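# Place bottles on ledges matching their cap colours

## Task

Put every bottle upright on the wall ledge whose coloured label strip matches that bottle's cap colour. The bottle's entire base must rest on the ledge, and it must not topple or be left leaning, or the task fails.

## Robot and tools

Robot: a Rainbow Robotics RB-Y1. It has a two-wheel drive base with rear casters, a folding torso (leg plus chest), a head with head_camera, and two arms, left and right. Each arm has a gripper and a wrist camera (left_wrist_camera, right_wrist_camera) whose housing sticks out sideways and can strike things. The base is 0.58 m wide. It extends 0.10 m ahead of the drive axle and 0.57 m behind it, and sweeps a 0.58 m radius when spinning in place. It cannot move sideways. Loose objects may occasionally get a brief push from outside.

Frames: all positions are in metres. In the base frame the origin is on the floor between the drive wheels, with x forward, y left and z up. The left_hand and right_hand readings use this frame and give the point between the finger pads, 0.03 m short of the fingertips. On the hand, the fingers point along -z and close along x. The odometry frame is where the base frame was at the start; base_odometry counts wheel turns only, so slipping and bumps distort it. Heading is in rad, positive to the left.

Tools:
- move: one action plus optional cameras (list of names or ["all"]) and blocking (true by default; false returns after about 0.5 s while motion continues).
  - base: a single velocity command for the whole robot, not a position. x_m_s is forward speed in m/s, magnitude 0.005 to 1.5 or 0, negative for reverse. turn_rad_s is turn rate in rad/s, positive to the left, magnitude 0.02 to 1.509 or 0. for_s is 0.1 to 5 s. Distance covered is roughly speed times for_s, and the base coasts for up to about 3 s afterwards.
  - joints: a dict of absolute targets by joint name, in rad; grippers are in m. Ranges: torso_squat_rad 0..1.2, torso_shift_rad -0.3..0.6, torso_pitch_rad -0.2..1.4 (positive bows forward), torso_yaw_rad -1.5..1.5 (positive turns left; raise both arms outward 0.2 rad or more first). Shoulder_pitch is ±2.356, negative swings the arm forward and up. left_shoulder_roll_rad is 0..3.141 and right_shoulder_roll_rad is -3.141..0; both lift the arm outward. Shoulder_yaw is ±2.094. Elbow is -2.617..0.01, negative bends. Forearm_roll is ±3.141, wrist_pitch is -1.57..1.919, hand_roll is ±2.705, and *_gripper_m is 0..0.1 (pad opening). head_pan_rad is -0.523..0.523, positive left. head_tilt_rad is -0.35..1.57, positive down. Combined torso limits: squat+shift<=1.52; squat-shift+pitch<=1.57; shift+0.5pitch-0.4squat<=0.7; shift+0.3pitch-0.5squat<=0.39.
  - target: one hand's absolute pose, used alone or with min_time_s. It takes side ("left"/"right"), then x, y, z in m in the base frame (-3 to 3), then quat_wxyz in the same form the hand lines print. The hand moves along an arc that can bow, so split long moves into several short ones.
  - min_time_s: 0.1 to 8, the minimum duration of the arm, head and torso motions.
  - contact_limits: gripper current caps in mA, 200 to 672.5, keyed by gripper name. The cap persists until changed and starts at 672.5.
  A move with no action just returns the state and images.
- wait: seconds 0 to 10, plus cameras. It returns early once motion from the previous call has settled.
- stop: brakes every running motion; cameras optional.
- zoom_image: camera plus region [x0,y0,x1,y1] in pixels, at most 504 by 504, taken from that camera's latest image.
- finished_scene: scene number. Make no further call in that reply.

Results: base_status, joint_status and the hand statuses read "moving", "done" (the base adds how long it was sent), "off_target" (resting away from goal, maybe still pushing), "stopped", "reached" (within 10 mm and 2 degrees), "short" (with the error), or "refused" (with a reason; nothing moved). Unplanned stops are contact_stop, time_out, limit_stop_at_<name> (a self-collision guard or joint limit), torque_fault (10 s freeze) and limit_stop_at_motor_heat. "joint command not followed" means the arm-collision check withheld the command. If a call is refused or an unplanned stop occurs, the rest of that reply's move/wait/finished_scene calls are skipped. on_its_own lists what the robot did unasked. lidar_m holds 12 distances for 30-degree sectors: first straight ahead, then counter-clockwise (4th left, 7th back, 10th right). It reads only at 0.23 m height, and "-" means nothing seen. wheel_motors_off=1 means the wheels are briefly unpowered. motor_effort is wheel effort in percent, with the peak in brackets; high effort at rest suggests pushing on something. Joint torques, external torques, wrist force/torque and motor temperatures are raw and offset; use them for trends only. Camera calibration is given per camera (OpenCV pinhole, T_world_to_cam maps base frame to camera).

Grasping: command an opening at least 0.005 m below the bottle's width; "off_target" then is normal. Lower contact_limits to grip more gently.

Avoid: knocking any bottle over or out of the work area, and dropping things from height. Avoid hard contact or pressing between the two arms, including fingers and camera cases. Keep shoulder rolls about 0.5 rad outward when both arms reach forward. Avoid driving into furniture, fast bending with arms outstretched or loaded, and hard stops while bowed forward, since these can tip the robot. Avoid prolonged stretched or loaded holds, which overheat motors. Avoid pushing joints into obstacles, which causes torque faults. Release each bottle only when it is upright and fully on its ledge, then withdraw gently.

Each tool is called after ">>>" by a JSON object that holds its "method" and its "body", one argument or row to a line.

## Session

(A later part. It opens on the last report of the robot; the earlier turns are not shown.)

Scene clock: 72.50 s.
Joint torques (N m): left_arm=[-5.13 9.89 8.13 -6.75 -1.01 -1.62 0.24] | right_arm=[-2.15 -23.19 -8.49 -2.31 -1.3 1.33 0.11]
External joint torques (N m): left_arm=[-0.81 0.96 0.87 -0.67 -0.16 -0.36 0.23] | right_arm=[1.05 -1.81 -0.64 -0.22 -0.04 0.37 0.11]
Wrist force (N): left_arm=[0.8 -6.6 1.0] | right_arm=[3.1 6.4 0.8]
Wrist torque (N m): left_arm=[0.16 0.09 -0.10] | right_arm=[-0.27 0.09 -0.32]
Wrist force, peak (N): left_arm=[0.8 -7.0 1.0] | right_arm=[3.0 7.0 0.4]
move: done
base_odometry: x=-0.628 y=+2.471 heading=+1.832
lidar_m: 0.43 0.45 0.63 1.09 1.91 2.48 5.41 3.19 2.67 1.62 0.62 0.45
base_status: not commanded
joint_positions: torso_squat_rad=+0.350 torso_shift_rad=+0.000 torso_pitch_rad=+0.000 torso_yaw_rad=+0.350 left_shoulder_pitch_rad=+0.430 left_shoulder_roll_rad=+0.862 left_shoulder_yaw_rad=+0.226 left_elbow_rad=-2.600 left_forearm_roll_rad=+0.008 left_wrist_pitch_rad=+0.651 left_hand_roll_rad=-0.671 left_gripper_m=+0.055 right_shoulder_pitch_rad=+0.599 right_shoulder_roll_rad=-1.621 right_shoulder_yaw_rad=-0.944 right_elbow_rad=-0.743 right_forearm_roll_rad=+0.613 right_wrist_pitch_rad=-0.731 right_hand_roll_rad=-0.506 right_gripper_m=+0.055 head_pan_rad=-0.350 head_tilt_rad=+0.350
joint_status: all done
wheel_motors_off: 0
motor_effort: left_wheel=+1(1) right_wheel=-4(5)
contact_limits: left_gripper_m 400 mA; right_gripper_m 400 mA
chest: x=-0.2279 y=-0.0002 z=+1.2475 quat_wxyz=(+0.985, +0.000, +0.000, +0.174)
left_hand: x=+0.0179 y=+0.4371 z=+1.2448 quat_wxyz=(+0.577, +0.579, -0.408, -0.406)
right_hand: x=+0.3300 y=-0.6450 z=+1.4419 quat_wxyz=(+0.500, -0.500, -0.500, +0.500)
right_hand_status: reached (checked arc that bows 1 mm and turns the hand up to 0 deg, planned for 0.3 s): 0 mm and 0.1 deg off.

>>> {"method": "move", "body": {
  "target": {"side": "right", "x": 0.33, "y": -0.645, "z": 1.439, "quat_wxyz": [0.5, -0.5, -0.5, 0.5]},
  "min_time_s": 0.3,
  "cameras": []
}}

>>> {"method": "move", "body": {
  "target": {"side": "right", "x": 0.33, "y": -0.645, "z": 1.437, "quat_wxyz": [0.5, -0.5, -0.5, 0.5]},
  "min_time_s": 0.3,
  "cameras": []
}}

Scene clock: 73.53 s.
Joint torques (N m): left_arm=[-5.02 9.7 7.84 -6.67 -0.91 -1.7 0.09] | right_arm=[-2.75 -22.81 -6.44 -2.1 -1.22 1.46 0.04]
External joint torques (N m): left_arm=[-0.7 0.78 0.58 -0.59 -0.06 -0.44 0.08] | right_arm=[0.41 -1.41 1.51 0 0.04 0.51 0.05]
Wrist force (N): left_arm=[0.6 -6.7 0.9] | right_arm=[3.7 6.2 0.7]
Wrist torque (N m): left_arm=[0.18 0.08 -0.12] | right_arm=[-0.26 0.18 -0.28]
Wrist force, peak (N): left_arm=[0.8 -7.2 1.0] | right_arm=[3.3 7.0 0.7]
move: done
base_odometry: x=-0.628 y=+2.471 heading=+1.832
lidar_m: 0.43 0.46 0.63 1.08 1.91 2.48 5.41 3.20 2.67 1.62 0.62 0.45
base_status: not commanded
joint_positions: torso_squat_rad=+0.350 torso_shift_rad=+0.000 torso_pitch_rad=+0.000 torso_yaw_rad=+0.350 left_shoulder_pitch_rad=+0.430 left_shoulder_roll_rad=+0.862 left_shoulder_yaw_rad=+0.226 left_elbow_rad=-2.600 left_forearm_roll_rad=+0.008 left_wrist_pitch_rad=+0.651 left_hand_roll_rad=-0.671 left_gripper_m=+0.055 right_shoulder_pitch_rad=+0.599 right_shoulder_roll_rad=-1.612 right_shoulder_yaw_rad=-0.943 right_elbow_rad=-0.754 right_forearm_roll_rad=+0.614 right_wrist_pitch_rad=-0.724 right_hand_roll_rad=-0.504 right_gripper_m=+0.055 head_pan_rad=-0.350 head_tilt_rad=+0.350
joint_status: all done
wheel_motors_off: 0
motor_effort: left_wheel=+1(1) right_wheel=-4(5)
contact_limits: left_gripper_m 400 mA; right_gripper_m 400 mA
chest: x=-0.2279 y=-0.0002 z=+1.2475 quat_wxyz=(+0.985, +0.000, +0.000, +0.174)
left_hand: x=+0.0179 y=+0.4371 z=+1.2448 quat_wxyz=(+0.577, +0.579, -0.408, -0.406)
right_hand: x=+0.3300 y=-0.6450 z=+1.4391 quat_wxyz=(+0.500, -0.500, -0.500, +0.500)
right_hand_status: reached (checked arc that bows 0 mm and turns the hand up to 0 deg, planned for 0.3 s): 0 mm and 0.0 deg off.

Scene clock: 74.17 s.
Joint torques (N m): left_arm=[-4.75 9.88 7.84 -6.66 -1.06 -1.6 0.07] | right_arm=[-3.88 -21.98 -5.81 -2.12 -1.14 0.98 0.07]
External joint torques (N m): left_arm=[-0.43 0.96 0.57 -0.58 -0.2 -0.34 0.05] | right_arm=[-0.75 -0.57 2.18 -0.02 0.11 0.03 0.08]
Wrist force (N): left_arm=[0.8 -6.6 0.8] | right_arm=[2.4 2.6 0.4]
Wrist torque (N m): left_arm=[0.16 0.10 -0.11] | right_arm=[-0.26 0.07 -0.32]
Wrist force, peak (N): left_arm=[0.9 -6.9 1.0] | right_arm=[3.6 6.6 0.3]
move: done
base_odometry: x=-0.628 y=+2.471 heading=+1.832
lidar_m: 0.43 0.46 0.63 1.08 1.92 2.47 5.40 3.18 2.66 1.62 0.61 0.45
base_status: not commanded
joint_positions: torso_squat_rad=+0.350 torso_shift_rad=+0.000 torso_pitch_rad=+0.000 torso_yaw_rad=+0.350 left_shoulder_pitch_rad=+0.430 left_shoulder_roll_rad=+0.862 left_shoulder_yaw_rad=+0.226 left_elbow_rad=-2.600 left_forearm_roll_rad=+0.008 left_wrist_pitch_rad=+0.651 left_hand_roll_rad=-0.671 left_gripper_m=+0.055 right_shoulder_pitch_rad=+0.598 right_shoulder_roll_rad=-1.607 right_shoulder_yaw_rad=-0.941 right_elbow_rad=-0.761 right_forearm_roll_rad=+0.614 right_wrist_pitch_rad=-0.720 right_hand_roll_rad=-0.502 right_gripper_m=+0.055 head_pan_rad=-0.350 head_tilt_rad=+0.350
joint_status: all done
wheel_motors_off: 0
motor_effort: left_wheel=+1(1) right_wheel=-3(5)
contact_limits: left_gripper_m 400 mA; right_gripper_m 400 mA
chest: x=-0.2279 y=-0.0002 z=+1.2475 quat_wxyz=(+0.985, +0.000, +0.000, +0.174)
left_hand: x=+0.0179 y=+0.4371 z=+1.2448 quat_wxyz=(+0.577, +0.579, -0.408, -0.406)
right_hand: x=+0.3300 y=-0.6450 z=+1.4372 quat_wxyz=(+0.500, -0.500, -0.500, +0.500)
right_hand_status: reached (checked arc that bows 0 mm and turns the hand up to 0 deg, planned for 0.3 s): 0 mm and 0.0 deg off.

>>> {"method": "move", "body": {
  "joints": {"right_gripper_m": 0.1},
  "cameras": ["right_wrist_camera"]
}}

>>> {"method": "move", "body": {
  "base": {"x_m_s": -0.3, "for_s": 1.0},
  "cameras": ["right_wrist_camera"]
}}

>>> {"method": "move", "body": {
  "joints": {"right_shoulder_pitch_rad": -0.309, "right_shoulder_roll_rad": -1.321, "right_shoulder_yaw_rad": 0.245, "right_elbow_rad": -2.265, "right_forearm_roll_rad": 0.07, "right_wrist_pitch_rad": 1.209, "right_hand_roll_rad": 0.197},
  "min_time_s": 1.2,
  "cameras": []
}}

>>> {"method": "move", "body": {
  "target": {"side": "right", "x": 0.33, "y": 0.18, "z": 1.245, "quat_wxyz": [0.5, -0.5, -0.5, 0.5]},
  "min_time_s": 1.2,
  "cameras": ["right_wrist_camera", "head_camera"]
}}

Scene clock: 76.13 s.
Joint torques (N m): left_arm=[-5.3 9.59 7.94 -6.71 -1.05 -1.55 0.2] | right_arm=[-4.61 -22.18 -5.09 -2.12 -1.21 0.8 0.28]
External joint torques (N m): left_arm=[-0.98 0.66 0.67 -0.63 -0.2 -0.29 0.19] | right_arm=[-1.47 -0.77 2.9 -0.01 0.04 -0.15 0.29]
Wrist force (N): left_arm=[0.9 -6.7 1.1] | right_arm=[2.7 4.0 -0.2]
Wrist torque (N m): left_arm=[0.16 0.10 -0.10] | right_arm=[-0.19 0.09 -0.33]
Wrist force, peak (N): left_arm=[0.9 -7.0 0.9] | right_arm=[3.5 4.7 0.8]
move: done
base_odometry: x=-0.628 y=+2.471 heading=+1.832
lidar_m: 0.43 0.45 0.63 1.08 1.92 2.48 5.40 3.18 2.66 1.62 0.60 0.45
base_status: not commanded
joint_positions: torso_squat_rad=+0.350 torso_shift_rad=+0.000 torso_pitch_rad=+0.000 torso_yaw_rad=+0.350 left_shoulder_pitch_rad=+0.430 left_shoulder_roll_rad=+0.862 left_shoulder_yaw_rad=+0.226 left_elbow_rad=-2.600 left_forearm_roll_rad=+0.008 left_wrist_pitch_rad=+0.651 left_hand_roll_rad=-0.671 left_gripper_m=+0.055 right_shoulder_pitch_rad=+0.598 right_shoulder_roll_rad=-1.607 right_shoulder_yaw_rad=-0.941 right_elbow_rad=-0.761 right_forearm_roll_rad=+0.614 right_wrist_pitch_rad=-0.720 right_hand_roll_rad=-0.502 right_gripper_m=+0.100 head_pan_rad=-0.350 head_tilt_rad=+0.350
joint_status: all done
wheel_motors_off: 0
motor_effort: left_wheel=+1(1) right_wheel=-4(5)
contact_limits: left_gripper_m 400 mA; right_gripper_m 400 mA
chest: x=-0.2279 y=-0.0002 z=+1.2475 quat_wxyz=(+0.985, +0.000, +0.000, +0.174)
left_hand: x=+0.0179 y=+0.4371 z=+1.2448 quat_wxyz=(+0.577, +0.579, -0.408, -0.406)
right_hand: x=+0.3300 y=-0.6450 z=+1.4372 quat_wxyz=(+0.500, -0.500, -0.500, +0.500)
right_wrist_camera: T_world_to_cam=[[-0.01678, -0.99853, 0.05161, -0.71749], [-0.49621, -0.0365, -0.86744, 1.41388], [0.86804, -0.04016, -0.49486, 0.47098]] pos_world=[0.28071, -0.64592, 1.49656]

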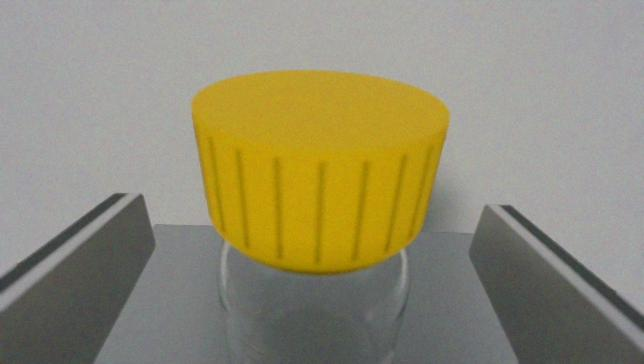

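Scene clock: 78.27 s.
Joint torques (N m): left_arm=[-5.27 9.89 7.71 -6.72 -1.11 -1.6 0.08] | right_arm=[-3.15 -23.59 -5.67 -2.06 -1.12 0.78 0.2]
External joint torques (N m): left_arm=[-0.95 0.96 0.44 -0.64 -0.26 -0.34 0.07] | right_arm=[-0.02 -2.17 2.32 0.05 0.13 -0.17 0.21]
Wrist force (N): left_arm=[1.1 -6.8 0.8] | right_arm=[3.0 5.3 0.9]
Wrist torque (N m): left_arm=[0.18 0.12 -0.10] | right_arm=[-0.36 0.06 -0.34]
Wrist force, peak (N): left_arm=[1.0 -6.9 1.1] | right_arm=[3.6 5.4 1.4]
move: done
base_odometry: x=-0.550 y=+2.182 heading=+1.833
lidar_m: 0.73 0.76 1.06 1.43 1.81 2.71 5.11 3.02 2.64 2.57 1.02 0.76
base_status: done (sent for 1 of 1 s)
joint_positions: torso_squat_rad=+0.350 torso_shift_rad=+0.000 torso_pitch_rad=+0.000 torso_yaw_rad=+0.350 left_shoulder_pitch_rad=+0.430 left_shoulder_roll_rad=+0.862 left_shoulder_yaw_rad=+0.226 left_elbow_rad=-2.600 left_forearm_roll_rad=+0.008 left_wrist_pitch_rad=+0.651 left_hand_roll_rad=-0.671 left_gripper_m=+0.055 right_shoulder_pitch_rad=+0.598 right_shoulder_roll_rad=-1.606 right_shoulder_yaw_rad=-0.941 right_elbow_rad=-0.761 right_forearm_roll_rad=+0.614 right_wrist_pitch_rad=-0.720 right_hand_roll_rad=-0.502 right_gripper_m=+0.100 head_pan_rad=-0.350 head_tilt_rad=+0.350
joint_status: not commanded
wheel_motors_off: 0
motor_effort: left_wheel=+4(32) right_wheel=-2(23)
contact_limits: left_gripper_m 400 mA; right_gripper_m 400 mA
chest: x=-0.2281 y=-0.0002 z=+1.2475 quat_wxyz=(+0.985, +0.000, +0.000, +0.174)
left_hand: x=+0.0177 y=+0.4371 z=+1.2449 quat_wxyz=(+0.577, +0.579, -0.408, -0.406)
right_hand: x=+0.3297 y=-0.6450 z=+1.4372 quat_wxyz=(+0.500, -0.500, -0.500, +0.500)
right_wrist_camera: T_world_to_cam=[[-0.01688, -0.99853, 0.05143, -0.71721], [-0.49609, -0.0363, -0.86751, 1.41403], [0.86811, -0.04016, -0.49475, 0.4711]] pos_world=[0.28041, -0.64592, 1.49666]

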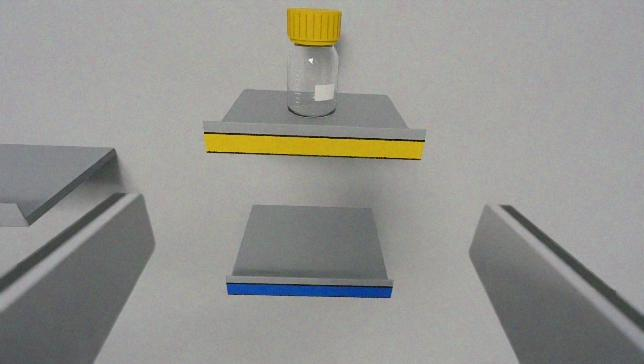

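Scene clock: 79.97 s.
Joint torques (N m): left_arm=[-5.21 9.71 8.16 -6.65 -1.1 -1.67 0.16] | right_arm=[-12.05 -15.26 -9.05 -1.52 1.95 -0.59 -0.02]
External joint torques (N m): left_arm=[-0.89 0.78 0.9 -0.57 -0.24 -0.41 0.14] | right_arm=[0.26 -1.53 1.41 0.34 0.14 -0.21 -0.01]
Wrist force (N): left_arm=[1.2 -6.5 0.9] | right_arm=[2.7 4.2 1.2]
Wrist torque (N m): left_arm=[0.15 0.14 -0.09] | right_arm=[-0.20 0.02 -0.25]
Wrist force, peak (N): left_arm=[1.1 -6.9 1.0] | right_arm=[3.9 5.5 1.8]
move: done
base_odometry: x=-0.550 y=+2.182 heading=+1.833
lidar_m: 0.73 0.76 1.07 1.44 1.80 2.71 5.10 3.03 2.64 2.57 1.03 0.75
base_status: not commanded
joint_positions: torso_squat_rad=+0.350 torso_shift_rad=+0.000 torso_pitch_rad=+0.000 torso_yaw_rad=+0.350 left_shoulder_pitch_rad=+0.430 left_shoulder_roll_rad=+0.862 left_shoulder_yaw_rad=+0.226 left_elbow_rad=-2.600 left_forearm_roll_rad=+0.008 left_wrist_pitch_rad=+0.651 left_hand_roll_rad=-0.671 left_gripper_m=+0.055 right_shoulder_pitch_rad=-0.309 right_shoulder_roll_rad=-1.321 right_shoulder_yaw_rad=+0.245 right_elbow_rad=-2.265 right_forearm_roll_rad=+0.070 right_wrist_pitch_rad=+1.209 right_hand_roll_rad=+0.197 right_gripper_m=+0.100 head_pan_rad=-0.350 head_tilt_rad=+0.350
joint_status: all done
wheel_motors_off: 0
motor_effort: left_wheel=+5(5) right_wheel=-4(5)
contact_limits: left_gripper_m 400 mA; right_gripper_m 400 mA
chest: x=-0.2280 y=-0.0001 z=+1.2475 quat_wxyz=(+0.985, +0.000, +0.000, +0.174)
left_hand: x=+0.0177 y=+0.4372 z=+1.2448 quat_wxyz=(+0.577, +0.579, -0.408, -0.406)
right_hand: x=+0.3599 y=-0.1998 z=+1.3096 quat_wxyz=(+0.500, -0.500, -0.499, +0.500)

Scene clock: 81.73 s.
Joint torques (N m): left_arm=[-5.07 10.09 7.61 -6.78 -1.04 -1.62 0.14] | right_arm=[-20.09 -4.4 -5.79 -4.74 1.71 -0.38 -0.24]
External joint torques (N m): left_arm=[-0.75 1.16 0.34 -0.69 -0.19 -0.36 0.13] | right_arm=[1.53 -1.17 1.09 0.43 -0.23 -0.01 -0.23]
Wrist force (N): left_arm=[0.7 -6.7 1.1] | right_arm=[2.3 4.6 0.8]
Wrist torque (N m): left_arm=[0.16 0.10 -0.10] | right_arm=[-0.26 0.03 -0.11]
Wrist force, peak (N): left_arm=[0.7 -7.0 1.1] | right_arm=[3.6 5.4 1.4]
move: done
base_odometry: x=-0.550 y=+2.182 heading=+1.833
lidar_m: 0.73 0.77 1.07 1.44 1.80 2.71 5.11 3.02 2.64 2.57 1.03 0.76
base_status: not commanded
joint_positions: torso_squat_rad=+0.350 torso_shift_rad=+0.000 torso_pitch_rad=+0.000 torso_yaw_rad=+0.350 left_shoulder_pitch_rad=+0.430 left_shoulder_roll_rad=+0.862 left_shoulder_yaw_rad=+0.226 left_elbow_rad=-2.600 left_forearm_roll_rad=+0.008 left_wrist_pitch_rad=+0.651 left_hand_roll_rad=-0.671 left_gripper_m=+0.055 right_shoulder_pitch_rad=-1.154 right_shoulder_roll_rad=-0.120 right_shoulder_yaw_rad=+0.895 right_elbow_rad=-1.246 right_forearm_roll_rad=+0.568 right_wrist_pitch_rad=+1.533 right_hand_roll_rad=+0.186 right_gripper_m=+0.100 head_pan_rad=-0.350 head_tilt_rad=+0.350
joint_status: all done
wheel_motors_off: 0
motor_effort: left_wheel=+5(5) right_wheel=-4(5)
contact_limits: left_gripper_m 400 mA; right_gripper_m 400 mA
chest: x=-0.2280 y=-0.0002 z=+1.2475 quat_wxyz=(+0.985, +0.000, +0.000, +0.174)
left_hand: x=+0.0178 y=+0.4371 z=+1.2448 quat_wxyz=(+0.577, +0.579, -0.408, -0.406)
right_hand: x=+0.3297 y=+0.1800 z=+1.2451 quat_wxyz=(+0.499, -0.500, -0.500, +0.501)
right_hand_status: reached (checked arc that bows 99 mm and turns the hand up to 15 deg, planned for 1.3 s): 0 mm and 0.1 deg off.
pictures: head_camera, right_wrist_camera
head_camera: T_world_to_cam=[[-0.02787, -0.99933, 0.02384, -0.02831], [-0.30841, -0.01409, -0.95115, 1.37144], [0.95084, -0.03386, -0.30781, 0.586]] pos_world=[-0.13502, 0.01087, 1.48549]
right_wrist_camera: T_world_to_cam=[[-0.01474, -0.99855, 0.05173, 0.11537], [-0.49643, -0.0376, -0.86726, 1.27733], [0.86795, -0.03847, -0.49516, 0.40946]] pos_world=[0.28041, 0.17899, 1.30456]

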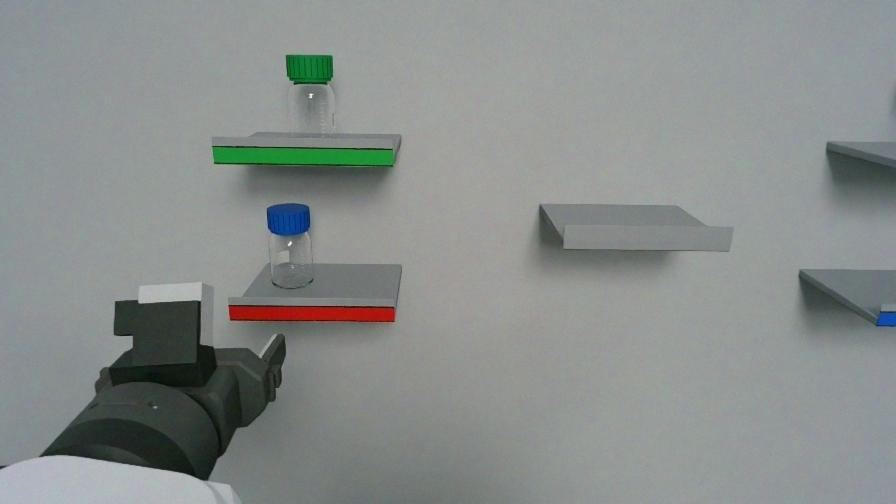

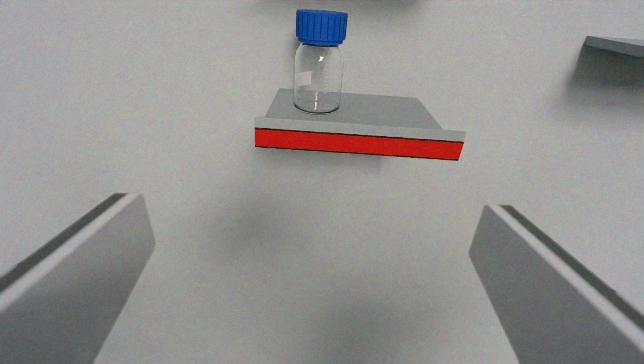

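>>> {"method": "move", "body": {
  "target": {"side": "right", "x": 0.33, "y": 0.173, "z": 1.245, "quat_wxyz": [0.5, -0.5, -0.5, 0.5]},
  "min_time_s": 0.4,
  "cameras": []
}}

>>> {"method": "move", "body": {
  "base": {"x_m_s": 0.3, "for_s": 0.99},
  "cameras": ["right_wrist_camera"]
}}

Scene clock: 84.13 s.
Joint torques (N m): left_arm=[-4.99 10.02 7.82 -6.86 -0.98 -1.63 0.18] | right_arm=[-19.6 -4.29 -5.3 -4.81 1.82 0.07 0.14]
External joint torques (N m): left_arm=[-0.68 1.09 0.56 -0.78 -0.13 -0.37 0.17] | right_arm=[1.96 -1.08 1.73 0.36 -0.12 0.45 0.14]
Wrist force (N): left_arm=[0.8 -6.6 1.1] | right_arm=[3.0 5.0 0.5]
Wrist torque (N m): left_arm=[0.15 0.10 -0.10] | right_arm=[-0.36 0.07 -0.24]
Wrist force, peak (N): left_arm=[0.9 -6.9 1.1] | right_arm=[3.5 5.2 0.6]
move: done
base_odometry: x=-0.550 y=+2.182 heading=+1.833
lidar_m: 0.73 0.76 1.07 1.44 1.80 2.71 5.11 3.02 2.63 2.57 1.03 0.75
base_status: not commanded
joint_positions: torso_squat_rad=+0.350 torso_shift_rad=+0.000 torso_pitch_rad=+0.000 torso_yaw_rad=+0.350 left_shoulder_pitch_rad=+0.430 left_shoulder_roll_rad=+0.862 left_shoulder_yaw_rad=+0.226 left_elbow_rad=-2.600 left_forearm_roll_rad=+0.008 left_wrist_pitch_rad=+0.651 left_hand_roll_rad=-0.671 left_gripper_m=+0.055 right_shoulder_pitch_rad=-1.138 right_shoulder_roll_rad=-0.140 right_shoulder_yaw_rad=+0.895 right_elbow_rad=-1.283 right_forearm_roll_rad=+0.569 right_wrist_pitch_rad=+1.543 right_hand_roll_rad=+0.194 right_gripper_m=+0.100 head_pan_rad=-0.350 head_tilt_rad=+0.350
joint_status: all done
wheel_motors_off: 0
motor_effort: left_wheel=+5(5) right_wheel=-4(4)
contact_limits: left_gripper_m 400 mA; right_gripper_m 400 mA
chest: x=-0.2280 y=-0.0002 z=+1.2475 quat_wxyz=(+0.985, +0.000, +0.000, +0.174)
left_hand: x=+0.0178 y=+0.4371 z=+1.2448 quat_wxyz=(+0.577, +0.579, -0.408, -0.406)
right_hand: x=+0.3300 y=+0.1732 z=+1.2451 quat_wxyz=(+0.500, -0.500, -0.500, +0.500)
right_hand_status: reached (checked arc that bows 1 mm and turns the hand up to 0 deg, planned for 0.4 s): 0 mm and 0.0 deg off.

Scene clock: 86.23 s.
Joint torques (N m): left_arm=[-5.18 9.78 7.83 -6.73 -1.1 -1.59 0.15] | right_arm=[-20.46 -2.89 -5.45 -4.7 1.91 -0.11 0.15]
External joint torques (N m): left_arm=[-0.87 0.85 0.57 -0.64 -0.24 -0.33 0.14] | right_arm=[1.1 0.31 1.58 0.46 -0.02 0.28 0.16]
Wrist force (N): left_arm=[0.7 -6.5 1.1] | right_arm=[3.1 4.2 1.0]
Wrist torque (N m): left_arm=[0.14 0.09 -0.09] | right_arm=[-0.22 0.09 -0.25]
Wrist force, peak (N): left_arm=[0.9 -7.0 1.1] | right_arm=[4.5 5.2 0.0]
move: done
base_odometry: x=-0.628 y=+2.471 heading=+1.833
lidar_m: 0.43 0.45 0.63 1.08 1.91 2.48 5.41 3.19 2.66 1.61 0.61 0.45
base_status: done (sent for 1 of 1 s)
joint_positions: torso_squat_rad=+0.350 torso_shift_rad=+0.000 torso_pitch_rad=+0.000 torso_yaw_rad=+0.350 left_shoulder_pitch_rad=+0.430 left_shoulder_roll_rad=+0.862 left_shoulder_yaw_rad=+0.226 left_elbow_rad=-2.600 left_forearm_roll_rad=+0.008 left_wrist_pitch_rad=+0.651 left_hand_roll_rad=-0.671 left_gripper_m=+0.055 right_shoulder_pitch_rad=-1.138 right_shoulder_roll_rad=-0.141 right_shoulder_yaw_rad=+0.895 right_elbow_rad=-1.283 right_forearm_roll_rad=+0.569 right_wrist_pitch_rad=+1.543 right_hand_roll_rad=+0.194 right_gripper_m=+0.100 head_pan_rad=-0.350 head_tilt_rad=+0.350
joint_status: not commanded
wheel_motors_off: 0
motor_effort: left_wheel=+1(29) right_wheel=-4(30)
contact_limits: left_gripper_m 400 mA; right_gripper_m 400 mA
chest: x=-0.2279 y=-0.0002 z=+1.2475 quat_wxyz=(+0.985, +0.000, +0.000, +0.174)
left_hand: x=+0.0178 y=+0.4371 z=+1.2448 quat_wxyz=(+0.577, +0.579, -0.408, -0.406)
right_hand: x=+0.3302 y=+0.1731 z=+1.2450 quat_wxyz=(+0.500, -0.500, -0.500, +0.500)
right_wrist_camera: T_world_to_cam=[[-0.01774, -0.99852, 0.05134, 0.10994], [-0.49615, -0.03579, -0.8675, 1.27715], [0.86806, -0.04086, -0.49478, 0.40861]] pos_world=[0.28091, 0.17218, 1.30446]

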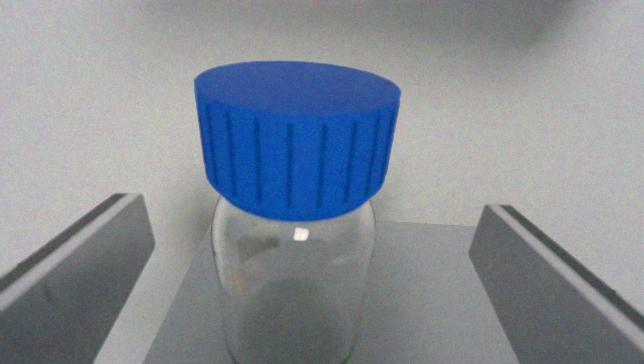

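>>> {"method": "move", "body": {
  "target": {"side": "right", "x": 0.33, "y": 0.179, "z": 1.245, "quat_wxyz": [0.5, -0.5, -0.5, 0.5]},
  "min_time_s": 0.3,
  "cameras": []
}}

>>> {"method": "move", "body": {
  "base": {"x_m_s": 0.07, "for_s": 0.33},
  "cameras": ["right_wrist_camera"]
}}

>>> {"method": "move", "body": {
  "joints": {"right_gripper_m": 0.045},
  "cameras": ["right_wrist_camera"]
}}

>>> {"method": "move", "body": {
  "target": {"side": "right", "x": 0.33, "y": 0.179, "z": 1.257, "quat_wxyz": [0.5, -0.5, -0.5, 0.5]},
  "min_time_s": 0.4,
  "cameras": []
}}

>>> {"method": "move", "body": {
  "base": {"x_m_s": -0.15, "for_s": 0.42},
  "cameras": []
}}

>>> {"method": "move", "body": {
  "target": {"side": "right", "x": 0.33, "y": 0.179, "z": 1.285, "quat_wxyz": [0.5, -0.5, -0.5, 0.5]},
  "min_time_s": 0.4,
  "cameras": ["right_wrist_camera"]
}}

Scene clock: 87.73 s.
Joint torques (N m): left_arm=[-5.06 9.76 7.63 -6.68 -1.1 -1.61 0.1] | right_arm=[-22.24 -2.84 -5.97 -4.68 1.89 -0.36 -0.01]
External joint torques (N m): left_arm=[-0.74 0.84 0.37 -0.59 -0.25 -0.35 0.09] | right_arm=[-0.62 0.35 0.93 0.49 -0.05 0.01 0]
Wrist force (N): left_arm=[0.9 -6.5 1.1] | right_arm=[2.9 5.5 0.7]
Wrist torque (N m): left_arm=[0.13 0.12 -0.10] | right_arm=[-0.34 0.08 -0.12]
Wrist force, peak (N): left_arm=[0.8 -7.0 1.1] | right_arm=[3.5 5.4 0.0]
move: done
base_odometry: x=-0.628 y=+2.471 heading=+1.833
lidar_m: 0.43 0.45 0.64 1.08 1.91 2.48 5.41 3.19 2.66 1.61 0.61 0.45
base_status: not commanded
joint_positions: torso_squat_rad=+0.350 torso_shift_rad=+0.000 torso_pitch_rad=+0.000 torso_yaw_rad=+0.350 left_shoulder_pitch_rad=+0.430 left_shoulder_roll_rad=+0.862 left_shoulder_yaw_rad=+0.226 left_elbow_rad=-2.600 left_forearm_roll_rad=+0.008 left_wrist_pitch_rad=+0.651 left_hand_roll_rad=-0.671 left_gripper_m=+0.055 right_shoulder_pitch_rad=-1.151 right_shoulder_roll_rad=-0.123 right_shoulder_yaw_rad=+0.895 right_elbow_rad=-1.251 right_forearm_roll_rad=+0.569 right_wrist_pitch_rad=+1.535 right_hand_roll_rad=+0.187 right_gripper_m=+0.100 head_pan_rad=-0.350 head_tilt_rad=+0.350
joint_status: all done
wheel_motors_off: 0
motor_effort: left_wheel=+1(2) right_wheel=-4(5)
contact_limits: left_gripper_m 400 mA; right_gripper_m 400 mA
chest: x=-0.2279 y=-0.0002 z=+1.2475 quat_wxyz=(+0.985, +0.000, +0.000, +0.174)
left_hand: x=+0.0178 y=+0.4371 z=+1.2448 quat_wxyz=(+0.577, +0.579, -0.408, -0.406)
right_hand: x=+0.3298 y=+0.1788 z=+1.2449 quat_wxyz=(+0.500, -0.500, -0.500, +0.500)
right_hand_status: reached (checked arc that bows 1 mm and turns the hand up to 0 deg, planned for 0.3 s): 0 mm and 0.0 deg off.

Scene clock: 89.00 s.
Joint torques (N m): left_arm=[-5.25 9.81 8.04 -6.77 -1.09 -1.72 0.16] | right_arm=[-21.77 -3.11 -5.82 -4.61 1.76 -0.41 -0.12]
External joint torques (N m): left_arm=[-0.93 0.89 0.78 -0.68 -0.24 -0.46 0.15] | right_arm=[-0.15 0.1 1.08 0.56 -0.18 -0.05 -0.11]
Wrist force (N): left_arm=[0.6 -6.5 1.0] | right_arm=[3.4 4.6 1.2]
Wrist torque (N m): left_arm=[0.15 0.09 -0.08] | right_arm=[-0.29 0.14 -0.12]
Wrist force, peak (N): left_arm=[0.9 -6.9 0.8] | right_arm=[3.8 4.9 0.7]
move: done
base_odometry: x=-0.634 y=+2.494 heading=+1.834
lidar_m: 0.41 0.43 0.60 1.08 1.92 2.50 5.43 3.20 2.66 1.54 0.58 0.42
base_status: done (sent for 0.33 of 0.33 s)
joint_positions: torso_squat_rad=+0.350 torso_shift_rad=+0.000 torso_pitch_rad=+0.000 torso_yaw_rad=+0.350 left_shoulder_pitch_rad=+0.430 left_shoulder_roll_rad=+0.862 left_shoulder_yaw_rad=+0.226 left_elbow_rad=-2.600 left_forearm_roll_rad=+0.008 left_wrist_pitch_rad=+0.651 left_hand_roll_rad=-0.671 left_gripper_m=+0.055 right_shoulder_pitch_rad=-1.151 right_shoulder_roll_rad=-0.123 right_shoulder_yaw_rad=+0.895 right_elbow_rad=-1.251 right_forearm_roll_rad=+0.569 right_wrist_pitch_rad=+1.535 right_hand_roll_rad=+0.187 right_gripper_m=+0.100 head_pan_rad=-0.350 head_tilt_rad=+0.350
joint_status: not commanded
wheel_motors_off: 0
motor_effort: left_wheel=+3(29) right_wheel=-4(16)
contact_limits: left_gripper_m 400 mA; right_gripper_m 400 mA
chest: x=-0.2280 y=-0.0002 z=+1.2475 quat_wxyz=(+0.985, +0.000, +0.000, +0.174)
left_hand: x=+0.0178 y=+0.4371 z=+1.2448 quat_wxyz=(+0.577, +0.579, -0.408, -0.406)
right_hand: x=+0.3298 y=+0.1788 z=+1.2450 quat_wxyz=(+0.500, -0.500, -0.500, +0.500)
right_wrist_camera: T_world_to_cam=[[-0.01622, -0.99853, 0.05177, 0.11465], [-0.49639, -0.0369, -0.86731, 1.27709], [0.86795, -0.03977, -0.49506, 0.40935]] pos_world=[0.28051, 0.17788, 1.30436]

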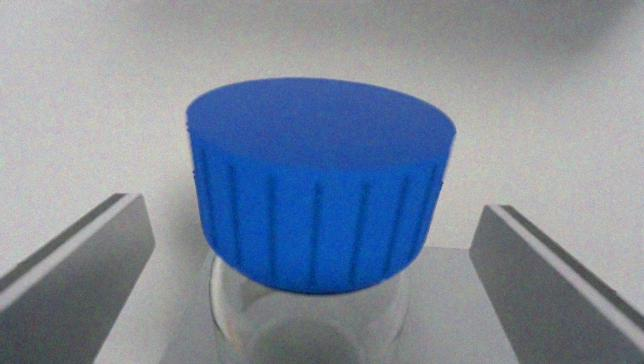

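Scene clock: 90.13 s.
Joint torques (N m): left_arm=[-4.88 9.42 7.6 -6.9 -1.03 -1.77 0.11] | right_arm=[-21.79 -3.19 -5.81 -4.88 1.65 -0.38 -0.27]
External joint torques (N m): left_arm=[-0.56 0.5 0.33 -0.82 -0.18 -0.51 0.1] | right_arm=[-0.18 0.03 1.08 0.28 -0.29 -0.01 -0.26]
Wrist force (N): left_arm=[0.8 -6.6 1.0] | right_arm=[2.9 4.3 0.4]
Wrist torque (N m): left_arm=[0.15 0.11 -0.10] | right_arm=[-0.27 -0.01 -0.10]
Wrist force, peak (N): left_arm=[0.8 -6.9 1.2] | right_arm=[4.2 4.7 0.4]
move: off_target
base_odometry: x=-0.634 y=+2.494 heading=+1.834
lidar_m: 0.41 0.43 0.59 1.08 1.91 2.49 5.43 3.20 2.66 1.54 0.59 0.43
base_status: not commanded
joint_positions: torso_squat_rad=+0.350 torso_shift_rad=+0.000 torso_pitch_rad=+0.000 torso_yaw_rad=+0.350 left_shoulder_pitch_rad=+0.430 left_shoulder_roll_rad=+0.862 left_shoulder_yaw_rad=+0.226 left_elbow_rad=-2.600 left_forearm_roll_rad=+0.008 left_wrist_pitch_rad=+0.651 left_hand_roll_rad=-0.671 left_gripper_m=+0.055 right_shoulder_pitch_rad=-1.151 right_shoulder_roll_rad=-0.123 right_shoulder_yaw_rad=+0.895 right_elbow_rad=-1.251 right_forearm_roll_rad=+0.569 right_wrist_pitch_rad=+1.535 right_hand_roll_rad=+0.187 right_gripper_m=+0.055 head_pan_rad=-0.350 head_tilt_rad=+0.350
joint_status: right_gripper_m off_target (ended at +0.055, target +0.045)
wheel_motors_off: 0
motor_effort: left_wheel=+3(3) right_wheel=-4(5)
contact_limits: left_gripper_m 400 mA; right_gripper_m 400 mA
chest: x=-0.2280 y=-0.0002 z=+1.2475 quat_wxyz=(+0.985, +0.000, +0.000, +0.174)
left_hand: x=+0.0178 y=+0.4371 z=+1.2448 quat_wxyz=(+0.577, +0.579, -0.408, -0.406)
right_hand: x=+0.3298 y=+0.1788 z=+1.2450 quat_wxyz=(+0.500, -0.500, -0.500, +0.500)
right_wrist_camera: T_world_to_cam=[[-0.01614, -0.99853, 0.05171, 0.11469], [-0.49639, -0.03689, -0.86731, 1.27718], [0.86795, -0.03967, -0.49507, 0.40938]] pos_world=[0.28051, 0.17788, 1.30446]

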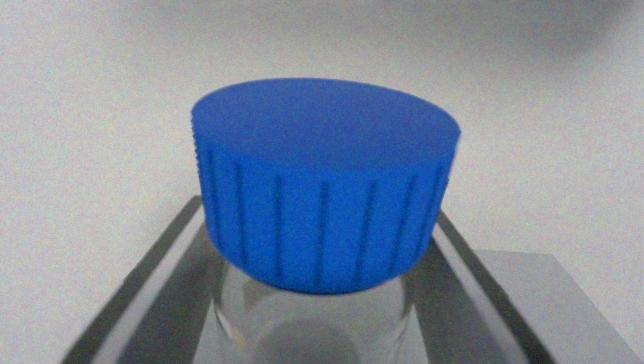

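Scene clock: 90.87 s.
Joint torques (N m): left_arm=[-4.88 9.99 8.22 -6.79 -1.13 -1.6 0.19] | right_arm=[-22.78 -4.48 -7.08 -4.88 2.17 -0.13 0.31]
External joint torques (N m): left_arm=[-0.56 1.07 0.95 -0.71 -0.28 -0.34 0.17] | right_arm=[-1.09 -1.02 -0.13 0.23 0.24 0.29 0.31]
Wrist force (N): left_arm=[1.0 -6.8 0.9] | right_arm=[3.5 6.3 0.7]
Wrist torque (N m): left_arm=[0.18 0.12 -0.09] | right_arm=[-0.29 0.12 -0.29]
Wrist force, peak (N): left_arm=[0.8 -6.9 0.9] | right_arm=[3.8 6.9 0.8]
move: done
base_odometry: x=-0.634 y=+2.494 heading=+1.834
lidar_m: 0.41 0.43 0.60 1.08 1.92 2.49 5.43 3.20 2.66 1.53 0.57 0.42
base_status: not commanded
joint_positions: torso_squat_rad=+0.350 torso_shift_rad=+0.000 torso_pitch_rad=+0.000 torso_yaw_rad=+0.350 left_shoulder_pitch_rad=+0.430 left_shoulder_roll_rad=+0.862 left_shoulder_yaw_rad=+0.226 left_elbow_rad=-2.600 left_forearm_roll_rad=+0.008 left_wrist_pitch_rad=+0.651 left_hand_roll_rad=-0.671 left_gripper_m=+0.055 right_shoulder_pitch_rad=-1.170 right_shoulder_roll_rad=-0.127 right_shoulder_yaw_rad=+0.879 right_elbow_rad=-1.263 right_forearm_roll_rad=+0.556 right_wrist_pitch_rad=+1.543 right_hand_roll_rad=+0.211 right_gripper_m=+0.055 head_pan_rad=-0.350 head_tilt_rad=+0.350
joint_status: all done
wheel_motors_off: 0
motor_effort: left_wheel=+3(3) right_wheel=-3(5)
contact_limits: left_gripper_m 400 mA; right_gripper_m 400 mA
chest: x=-0.2280 y=-0.0002 z=+1.2475 quat_wxyz=(+0.985, +0.000, +0.000, +0.174)
left_hand: x=+0.0178 y=+0.4371 z=+1.2448 quat_wxyz=(+0.577, +0.579, -0.408, -0.406)
right_hand: x=+0.3298 y=+0.1791 z=+1.2566 quat_wxyz=(+0.500, -0.500, -0.500, +0.500)
right_hand_status: reached (checked arc that bows 0 mm and turns the hand up to 0 deg, planned for 0.4 s): 0 mm and 0.0 deg off.

Scene clock: 92.23 s.
Joint torques (N m): left_arm=[-5.21 9.47 7.48 -6.8 -0.94 -1.57 0.12] | right_arm=[-22.39 -4.81 -6.9 -4.81 2.35 -0.23 0.11]
External joint torques (N m): left_arm=[-0.89 0.55 0.22 -0.72 -0.09 -0.31 0.1] | right_arm=[-0.7 -1.35 0.06 0.29 0.42 0.18 0.12]
Wrist force (N): left_arm=[0.9 -6.4 0.8] | right_arm=[3.0 5.9 0.7]
Wrist torque (N m): left_arm=[0.14 0.10 -0.10] | right_arm=[-0.22 0.01 -0.25]
Wrist force, peak (N): left_arm=[0.7 -7.0 1.8] | right_arm=[3.5 6.9 0.8]
move: done
base_odometry: x=-0.617 y=+2.431 heading=+1.833
lidar_m: 0.48 0.50 0.69 1.09 1.90 2.45 5.36 3.16 2.66 1.76 0.67 0.49
base_status: done (sent for 0.43 of 0.43 s)
joint_positions: torso_squat_rad=+0.350 torso_shift_rad=+0.000 torso_pitch_rad=+0.000 torso_yaw_rad=+0.350 left_shoulder_pitch_rad=+0.430 left_shoulder_roll_rad=+0.862 left_shoulder_yaw_rad=+0.226 left_elbow_rad=-2.600 left_forearm_roll_rad=+0.008 left_wrist_pitch_rad=+0.651 left_hand_roll_rad=-0.671 left_gripper_m=+0.055 right_shoulder_pitch_rad=-1.170 right_shoulder_roll_rad=-0.127 right_shoulder_yaw_rad=+0.879 right_elbow_rad=-1.263 right_forearm_roll_rad=+0.556 right_wrist_pitch_rad=+1.543 right_hand_roll_rad=+0.211 right_gripper_m=+0.055 head_pan_rad=-0.350 head_tilt_rad=+0.350
joint_status: not commanded
wheel_motors_off: 0
motor_effort: left_wheel=-3(24) right_wheel=+4(21)
contact_limits: left_gripper_m 400 mA; right_gripper_m 400 mA
chest: x=-0.2280 y=-0.0002 z=+1.2475 quat_wxyz=(+0.985, +0.000, +0.000, +0.174)
left_hand: x=+0.0178 y=+0.4371 z=+1.2448 quat_wxyz=(+0.577, +0.579, -0.408, -0.406)
right_hand: x=+0.3299 y=+0.1791 z=+1.2567 quat_wxyz=(+0.500, -0.500, -0.500, +0.500)

Scene clock: 92.97 s.
Joint torques (N m): left_arm=[-5.38 9.96 7.8 -6.87 -1.03 -1.64 0.17] | right_arm=[-22.1 -5.12 -7.07 -4.88 1.89 -0.33 0.12]
External joint torques (N m): left_arm=[-1.06 1.04 0.54 -0.79 -0.18 -0.39 0.16] | right_arm=[-0.25 -1.09 0 0.06 -0.01 0.19 0.13]
Wrist force (N): left_arm=[0.9 -6.7 1.0] | right_arm=[3.4 6.1 0.4]
Wrist torque (N m): left_arm=[0.17 0.10 -0.09] | right_arm=[-0.23 0.15 -0.23]
Wrist force, peak (N): left_arm=[1.0 -6.9 0.7] | right_arm=[2.8 7.4 0.6]
move: done
base_odometry: x=-0.617 y=+2.431 heading=+1.833
lidar_m: 0.47 0.50 0.70 1.09 1.89 2.44 5.36 3.15 2.66 1.75 0.69 0.50
base_status: not commanded
joint_positions: torso_squat_rad=+0.350 torso_shift_rad=+0.000 torso_pitch_rad=+0.000 torso_yaw_rad=+0.350 left_shoulder_pitch_rad=+0.430 left_shoulder_roll_rad=+0.862 left_shoulder_yaw_rad=+0.226 left_elbow_rad=-2.600 left_forearm_roll_rad=+0.008 left_wrist_pitch_rad=+0.651 left_hand_roll_rad=-0.671 left_gripper_m=+0.055 right_shoulder_pitch_rad=-1.214 right_shoulder_roll_rad=-0.139 right_shoulder_yaw_rad=+0.843 right_elbow_rad=-1.290 right_forearm_roll_rad=+0.526 right_wrist_pitch_rad=+1.563 right_hand_roll_rad=+0.267 right_gripper_m=+0.055 head_pan_rad=-0.350 head_tilt_rad=+0.350
joint_status: all done
wheel_motors_off: 0
motor_effort: left_wheel=-4(4) right_wheel=+5(5)
contact_limits: left_gripper_m 400 mA; right_gripper_m 400 mA
chest: x=-0.2280 y=-0.0002 z=+1.2475 quat_wxyz=(+0.985, +0.000, +0.000, +0.174)
left_hand: x=+0.0178 y=+0.4371 z=+1.2448 quat_wxyz=(+0.577, +0.579, -0.408, -0.406)
right_hand: x=+0.3294 y=+0.1792 z=+1.2844 quat_wxyz=(+0.499, -0.500, -0.501, +0.499)
right_hand_status: reached (checked arc that bows 1 mm and turns the hand up to 0 deg, planned for 0.4 s): 1 mm and 0.1 deg off.
right_wrist_camera: T_world_to_cam=[[-0.01604, -0.99859, 0.05064, 0.11439], [-0.49434, -0.0361, -0.86852, 1.31185], [0.86912, -0.03896, -0.49306, 0.42608]] pos_world=[0.28002, 0.17819, 1.34366]

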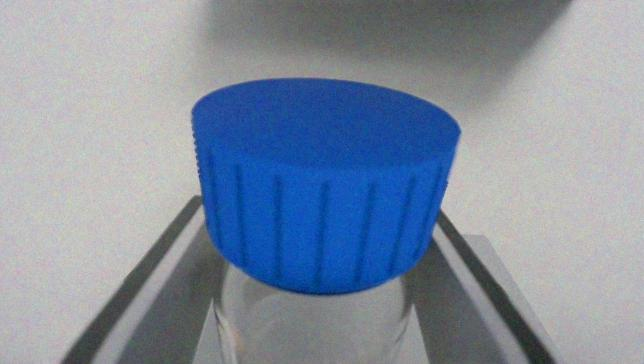

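>>> {"method": "move", "body": {
  "base": {"x_m_s": -0.3, "for_s": 0.87},
  "cameras": []
}}

>>> {"method": "move", "body": {
  "joints": {"right_shoulder_pitch_rad": -0.309, "right_shoulder_roll_rad": -1.321, "right_shoulder_yaw_rad": 0.245, "right_elbow_rad": -2.265, "right_forearm_roll_rad": 0.07, "right_wrist_pitch_rad": 1.209, "right_hand_roll_rad": 0.197},
  "min_time_s": 1.2,
  "cameras": []
}}

>>> {"method": "move", "body": {
  "joints": {"right_shoulder_pitch_rad": 0.499, "right_shoulder_roll_rad": -1.165, "right_shoulder_yaw_rad": -0.778, "right_elbow_rad": -1.241, "right_forearm_roll_rad": 0.738, "right_wrist_pitch_rad": -0.435, "right_hand_roll_rad": -0.37, "left_shoulder_pitch_rad": -0.524, "left_shoulder_roll_rad": 0.156, "left_shoulder_yaw_rad": -0.305, "left_elbow_rad": -1.8, "left_forearm_roll_rad": -0.509, "left_wrist_pitch_rad": 0.85, "left_hand_roll_rad": -0.861},
  "min_time_s": 1.3,
  "cameras": ["head_camera"]
}}

>>> {"method": "move", "body": {
  "target": {"side": "right", "x": 0.33, "y": -0.645, "z": 1.278, "quat_wxyz": [0.5, -0.5, -0.5, 0.5]},
  "min_time_s": 0.5,
  "cameras": ["right_wrist_camera"]
}}

>>> {"method": "move", "body": {
  "target": {"side": "left", "x": 0.33, "y": 0.14, "z": 1.264, "quat_wxyz": [0.5, 0.5, -0.5, -0.5]},
  "min_time_s": 0.8,
  "cameras": ["head_camera", "left_wrist_camera"]
}}

Scene clock: 96.90 s.
Joint torques (N m): left_arm=[-4.92 9.89 8.02 -6.82 -0.88 -1.61 0.08] | right_arm=[-22.14 -4.63 -7.32 -4.73 2.13 -0.34 0]
External joint torques (N m): left_arm=[-0.6 0.96 0.76 -0.73 -0.02 -0.35 0.06] | right_arm=[-0.29 -0.59 -0.25 0.21 0.22 0.18 0.01]
Wrist force (N): left_arm=[0.9 -6.5 0.5] | right_arm=[3.1 6.3 0.5]
Wrist torque (N m): left_arm=[0.12 0.11 -0.10] | right_arm=[-0.28 0.05 -0.27]
Wrist force, peak (N): left_arm=[0.9 -7.0 0.8] | right_arm=[4.0 7.2 1.1]
move: done
base_odometry: x=-0.550 y=+2.180 heading=+1.834
lidar_m: 0.73 0.77 1.07 1.44 1.80 2.71 5.11 3.02 2.64 2.57 1.04 0.76
base_status: done (sent for 0.87 of 0.87 s)
joint_positions: torso_squat_rad=+0.350 torso_shift_rad=+0.000 torso_pitch_rad=+0.000 torso_yaw_rad=+0.350 left_shoulder_pitch_rad=+0.430 left_shoulder_roll_rad=+0.862 left_shoulder_yaw_rad=+0.226 left_elbow_rad=-2.600 left_forearm_roll_rad=+0.008 left_wrist_pitch_rad=+0.651 left_hand_roll_rad=-0.671 left_gripper_m=+0.055 right_shoulder_pitch_rad=-1.214 right_shoulder_roll_rad=-0.139 right_shoulder_yaw_rad=+0.843 right_elbow_rad=-1.290 right_forearm_roll_rad=+0.526 right_wrist_pitch_rad=+1.563 right_hand_roll_rad=+0.267 right_gripper_m=+0.055 head_pan_rad=-0.350 head_tilt_rad=+0.350
joint_status: not commanded
wheel_motors_off: 0
motor_effort: left_wheel=+6(35) right_wheel=-3(14)
contact_limits: left_gripper_m 400 mA; right_gripper_m 400 mA
chest: x=-0.2280 y=-0.0002 z=+1.2475 quat_wxyz=(+0.985, +0.000, +0.000, +0.174)
left_hand: x=+0.0178 y=+0.4371 z=+1.2448 quat_wxyz=(+0.577, +0.579, -0.408, -0.406)
right_hand: x=+0.3294 y=+0.1791 z=+1.2844 quat_wxyz=(+0.499, -0.500, -0.501, +0.499)

Scene clock: 98.47 s.
Joint torques (N m): left_arm=[-5.24 9.89 7.75 -6.88 -1.02 -1.62 0.09] | right_arm=[-12.27 -14.69 -9.51 -1.76 2.2 -0.15 -0.04]
External joint torques (N m): left_arm=[-0.92 0.96 0.49 -0.8 -0.16 -0.36 0.07] | right_arm=[0.05 -0.95 0.95 0.1 0.39 0.23 -0.04]
Wrist force (N): left_arm=[0.9 -6.3 0.8] | right_arm=[2.8 5.9 0.3]
Wrist torque (N m): left_arm=[0.11 0.10 -0.10] | right_arm=[-0.18 0.05 -0.12]
Wrist force, peak (N): left_arm=[0.6 -7.1 1.1] | right_arm=[3.0 7.5 -1.2]
move: done
base_odometry: x=-0.550 y=+2.180 heading=+1.834
lidar_m: 0.73 0.76 1.08 1.45 1.81 2.71 5.11 3.02 2.63 2.57 1.03 0.76
base_status: not commanded
joint_positions: torso_squat_rad=+0.350 torso_shift_rad=+0.000 torso_pitch_rad=+0.000 torso_yaw_rad=+0.350 left_shoulder_pitch_rad=+0.430 left_shoulder_roll_rad=+0.862 left_shoulder_yaw_rad=+0.226 left_elbow_rad=-2.600 left_forearm_roll_rad=+0.008 left_wrist_pitch_rad=+0.651 left_hand_roll_rad=-0.671 left_gripper_m=+0.055 right_shoulder_pitch_rad=-0.309 right_shoulder_roll_rad=-1.321 right_shoulder_yaw_rad=+0.245 right_elbow_rad=-2.265 right_forearm_roll_rad=+0.070 right_wrist_pitch_rad=+1.209 right_hand_roll_rad=+0.197 right_gripper_m=+0.055 head_pan_rad=-0.350 head_tilt_rad=+0.350
joint_status: all done
wheel_motors_off: 0
motor_effort: left_wheel=+6(7) right_wheel=-4(4)
contact_limits: left_gripper_m 400 mA; right_gripper_m 400 mA
chest: x=-0.2279 y=-0.0003 z=+1.2475 quat_wxyz=(+0.985, +0.000, +0.000, +0.174)
left_hand: x=+0.0178 y=+0.4370 z=+1.2449 quat_wxyz=(+0.577, +0.579, -0.408, -0.406)
right_hand: x=+0.3600 y=-0.2000 z=+1.3095 quat_wxyz=(+0.500, -0.500, -0.499, +0.500)

Scene clock: 100.60 s.
Joint torques (N m): left_arm=[-18.76 2.51 3.54 -9.4 -0.87 -1.71 0.19] | right_arm=[-2.73 -24.55 -10.29 -3.92 -1.21 0.91 0]
External joint torques (N m): left_arm=[-0.72 1.66 0 -0.11 0.02 -0.16 0.17] | right_arm=[-0.53 -3.25 0 0.12 -0.32 0.2 0]
Wrist force (N): left_arm=[0.8 -6.9 1.0] | right_arm=[1.9 5.3 -0.1]
Wrist torque (N m): left_arm=[0.18 0.11 0.04] | right_arm=[-0.17 -0.02 -0.07]
Wrist force, peak (N): left_arm=[-0.3 -7.6 0.9] | right_arm=[4.3 6.7 2.7]
move: done
base_odometry: x=-0.550 y=+2.180 heading=+1.834
lidar_m: 0.73 0.77 1.07 1.46 1.80 2.71 5.11 3.02 2.64 2.57 1.04 0.75
base_status: not commanded
joint_positions: torso_squat_rad=+0.350 torso_shift_rad=+0.000 torso_pitch_rad=+0.000 torso_yaw_rad=+0.350 left_shoulder_pitch_rad=-0.524 left_shoulder_roll_rad=+0.156 left_shoulder_yaw_rad=-0.305 left_elbow_rad=-1.800 left_forearm_roll_rad=-0.509 left_wrist_pitch_rad=+0.850 left_hand_roll_rad=-0.861 left_gripper_m=+0.055 right_shoulder_pitch_rad=+0.499 right_shoulder_roll_rad=-1.165 right_shoulder_yaw_rad=-0.778 right_elbow_rad=-1.241 right_forearm_roll_rad=+0.738 right_wrist_pitch_rad=-0.435 right_hand_roll_rad=-0.370 right_gripper_m=+0.055 head_pan_rad=-0.350 head_tilt_rad=+0.350
joint_status: all done
wheel_motors_off: 0
motor_effort: left_wheel=+6(7) right_wheel=-5(6)
contact_limits: left_gripper_m 400 mA; right_gripper_m 400 mA
chest: x=-0.2279 y=-0.0002 z=+1.2475 quat_wxyz=(+0.985, +0.000, +0.000, +0.174)
left_hand: x=+0.2773 y=+0.3111 z=+1.2279 quat_wxyz=(+0.584, +0.581, -0.407, -0.396)
right_hand: x=+0.3295 y=-0.5996 z=+1.2733 quat_wxyz=(+0.502, -0.499, -0.500, +0.500)
head_camera: T_world_to_cam=[[-0.02799, -0.99933, 0.02378, -0.02824], [-0.3085, -0.01399, -0.95112, 1.37142], [0.95081, -0.03396, -0.3079, 0.58603]] pos_world=[-0.13492, 0.01087, 1.48549]

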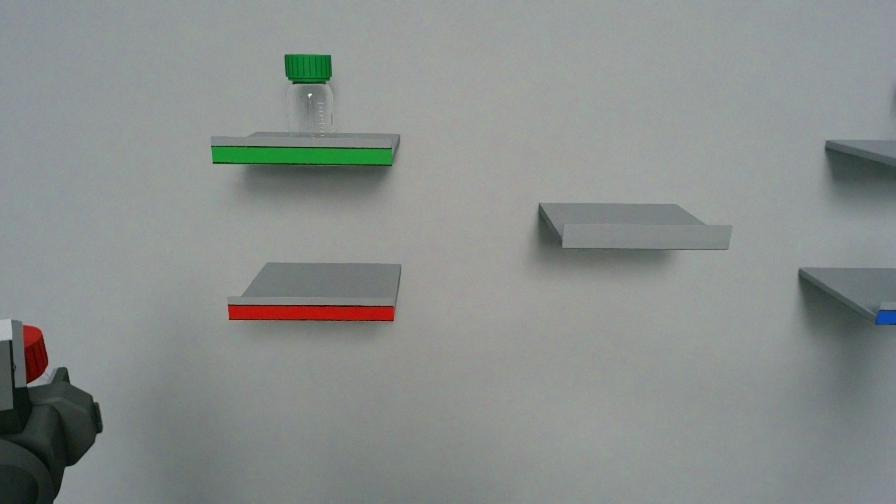

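Scene clock: 101.80 s.
Joint torques (N m): left_arm=[-19.32 1.76 4.19 -9.86 -1.03 -1.83 0.21] | right_arm=[-3.27 -27.67 -6.91 -4.58 -1.52 0.47 -0.1]
External joint torques (N m): left_arm=[-1.28 0.91 0.64 -0.57 -0.14 -0.28 0.19] | right_arm=[-0.48 -2.95 1.33 0.37 -0.26 0.03 -0.09]
Wrist force (N): left_arm=[0.8 -6.7 0.8] | right_arm=[3.1 5.7 0.0]
Wrist torque (N m): left_arm=[0.17 0.10 0.05] | right_arm=[-0.22 0.05 -0.26]
Wrist force, peak (N): left_arm=[0.7 -7.0 1.0] | right_arm=[2.8 7.2 0.0]
move: done
base_odometry: x=-0.550 y=+2.180 heading=+1.834
lidar_m: 0.73 0.77 1.07 1.45 1.79 2.71 5.11 3.02 2.63 2.57 1.03 0.76
base_status: not commanded
joint_positions: torso_squat_rad=+0.350 torso_shift_rad=+0.000 torso_pitch_rad=+0.000 torso_yaw_rad=+0.350 left_shoulder_pitch_rad=-0.524 left_shoulder_roll_rad=+0.156 left_shoulder_yaw_rad=-0.305 left_elbow_rad=-1.800 left_forearm_roll_rad=-0.509 left_wrist_pitch_rad=+0.850 left_hand_roll_rad=-0.861 left_gripper_m=+0.055 right_shoulder_pitch_rad=+0.326 right_shoulder_roll_rad=-1.238 right_shoulder_yaw_rad=-0.770 right_elbow_rad=-0.891 right_forearm_roll_rad=+0.699 right_wrist_pitch_rad=-0.658 right_hand_roll_rad=-0.226 right_gripper_m=+0.055 head_pan_rad=-0.350 head_tilt_rad=+0.350
joint_status: all done
wheel_motors_off: 0
motor_effort: left_wheel=+7(7) right_wheel=-5(6)
contact_limits: left_gripper_m 400 mA; right_gripper_m 400 mA
chest: x=-0.2279 y=-0.0002 z=+1.2475 quat_wxyz=(+0.985, +0.000, +0.000, +0.174)
left_hand: x=+0.2773 y=+0.3112 z=+1.2278 quat_wxyz=(+0.584, +0.581, -0.406, -0.396)
right_hand: x=+0.3298 y=-0.6448 z=+1.2780 quat_wxyz=(+0.501, -0.500, -0.499, +0.499)
right_hand_status: reached (checked arc that bows 9 mm and turns the hand up to 2 deg, planned for 0.7 s): 0 mm and 0.2 deg off.
right_wrist_camera: T_world_to_cam=[[-0.01968, -0.9985, 0.0511, -0.70748], [-0.49689, -0.03458, -0.86713, 1.27679], [0.86759, -0.04245, -0.49546, 0.39188]] pos_world=[0.2805, -0.64562, 1.33745]

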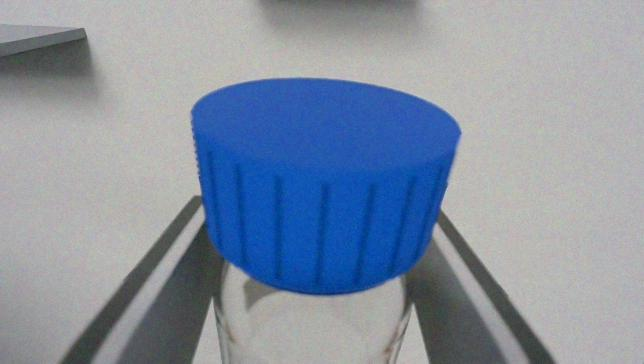

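Scene clock: 103.23 s.
Joint torques (N m): left_arm=[-20.59 -0.1 4.45 -8.96 -1.12 -1.97 0.11] | right_arm=[-3.32 -27.61 -6.83 -4.45 -1.38 0.67 -0.15]
External joint torques (N m): left_arm=[-1.13 0.9 -0.24 0 -0.35 -0.35 0.1] | right_arm=[-0.53 -2.89 1.4 0.51 -0.13 0.23 -0.15]
Wrist force (N): left_arm=[0.9 -6.4 1.1] | right_arm=[3.0 6.2 -0.3]
Wrist torque (N m): left_arm=[0.14 0.09 0.03] | right_arm=[-0.24 0.06 -0.31]
Wrist force, peak (N): left_arm=[0.8 -7.4 1.0] | right_arm=[2.7 6.9 0.8]
move: done
base_odometry: x=-0.550 y=+2.180 heading=+1.834
lidar_m: 0.73 0.77 1.07 1.46 1.80 2.71 5.11 3.02 2.64 2.57 1.04 0.76
base_status: not commanded
joint_positions: torso_squat_rad=+0.350 torso_shift_rad=+0.000 torso_pitch_rad=+0.000 torso_yaw_rad=+0.350 left_shoulder_pitch_rad=-0.782 left_shoulder_roll_rad=+0.045 left_shoulder_yaw_rad=-0.458 left_elbow_rad=-1.613 left_forearm_roll_rad=-0.301 left_wrist_pitch_rad=+0.791 left_hand_roll_rad=-0.927 left_gripper_m=+0.055 right_shoulder_pitch_rad=+0.326 right_shoulder_roll_rad=-1.238 right_shoulder_yaw_rad=-0.770 right_elbow_rad=-0.891 right_forearm_roll_rad=+0.699 right_wrist_pitch_rad=-0.658 right_hand_roll_rad=-0.226 right_gripper_m=+0.055 head_pan_rad=-0.350 head_tilt_rad=+0.350
joint_status: all done
wheel_motors_off: 0
motor_effort: left_wheel=+6(7) right_wheel=-4(6)
contact_limits: left_gripper_m 400 mA; right_gripper_m 400 mA
chest: x=-0.2279 y=-0.0002 z=+1.2475 quat_wxyz=(+0.985, +0.000, +0.000, +0.174)
left_hand: x=+0.3299 y=+0.1398 z=+1.2642 quat_wxyz=(+0.500, +0.500, -0.500, -0.500)
left_hand_status: reached (checked arc that bows 11 mm and turns the hand up to 21 deg, planned for 0.8 s): 0 mm and 0.0 deg off.
right_hand: x=+0.3298 y=-0.6448 z=+1.2780 quat_wxyz=(+0.501, -0.501, -0.499, +0.499)
head_camera: T_world_to_cam=[[-0.02799, -0.99933, 0.02378, -0.02824], [-0.3085, -0.01399, -0.95112, 1.37142], [0.95081, -0.03396, -0.3079, 0.58603]] pos_world=[-0.13492, 0.01087, 1.48549]
left_wrist_camera: T_world_to_cam=[[-0.03629, -0.99933, -0.00494, 0.1569], [-0.4666, 0.02132, -0.88421, 1.29603], [0.88372, -0.02978, -0.46706, 0.37726]] pos_world=[0.27704, 0.1404, 1.32294]

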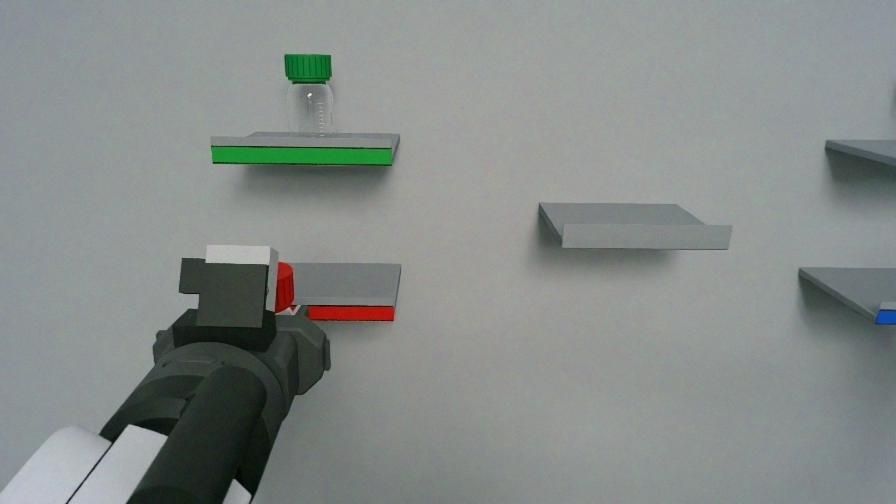

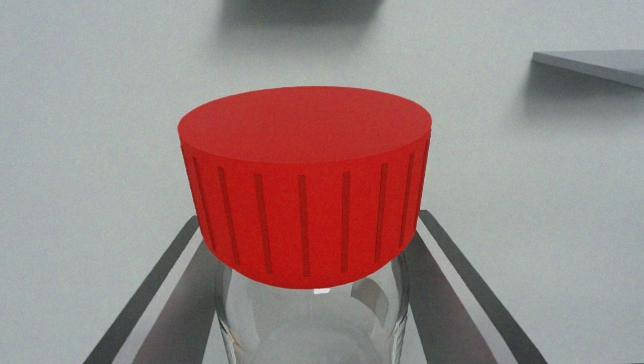

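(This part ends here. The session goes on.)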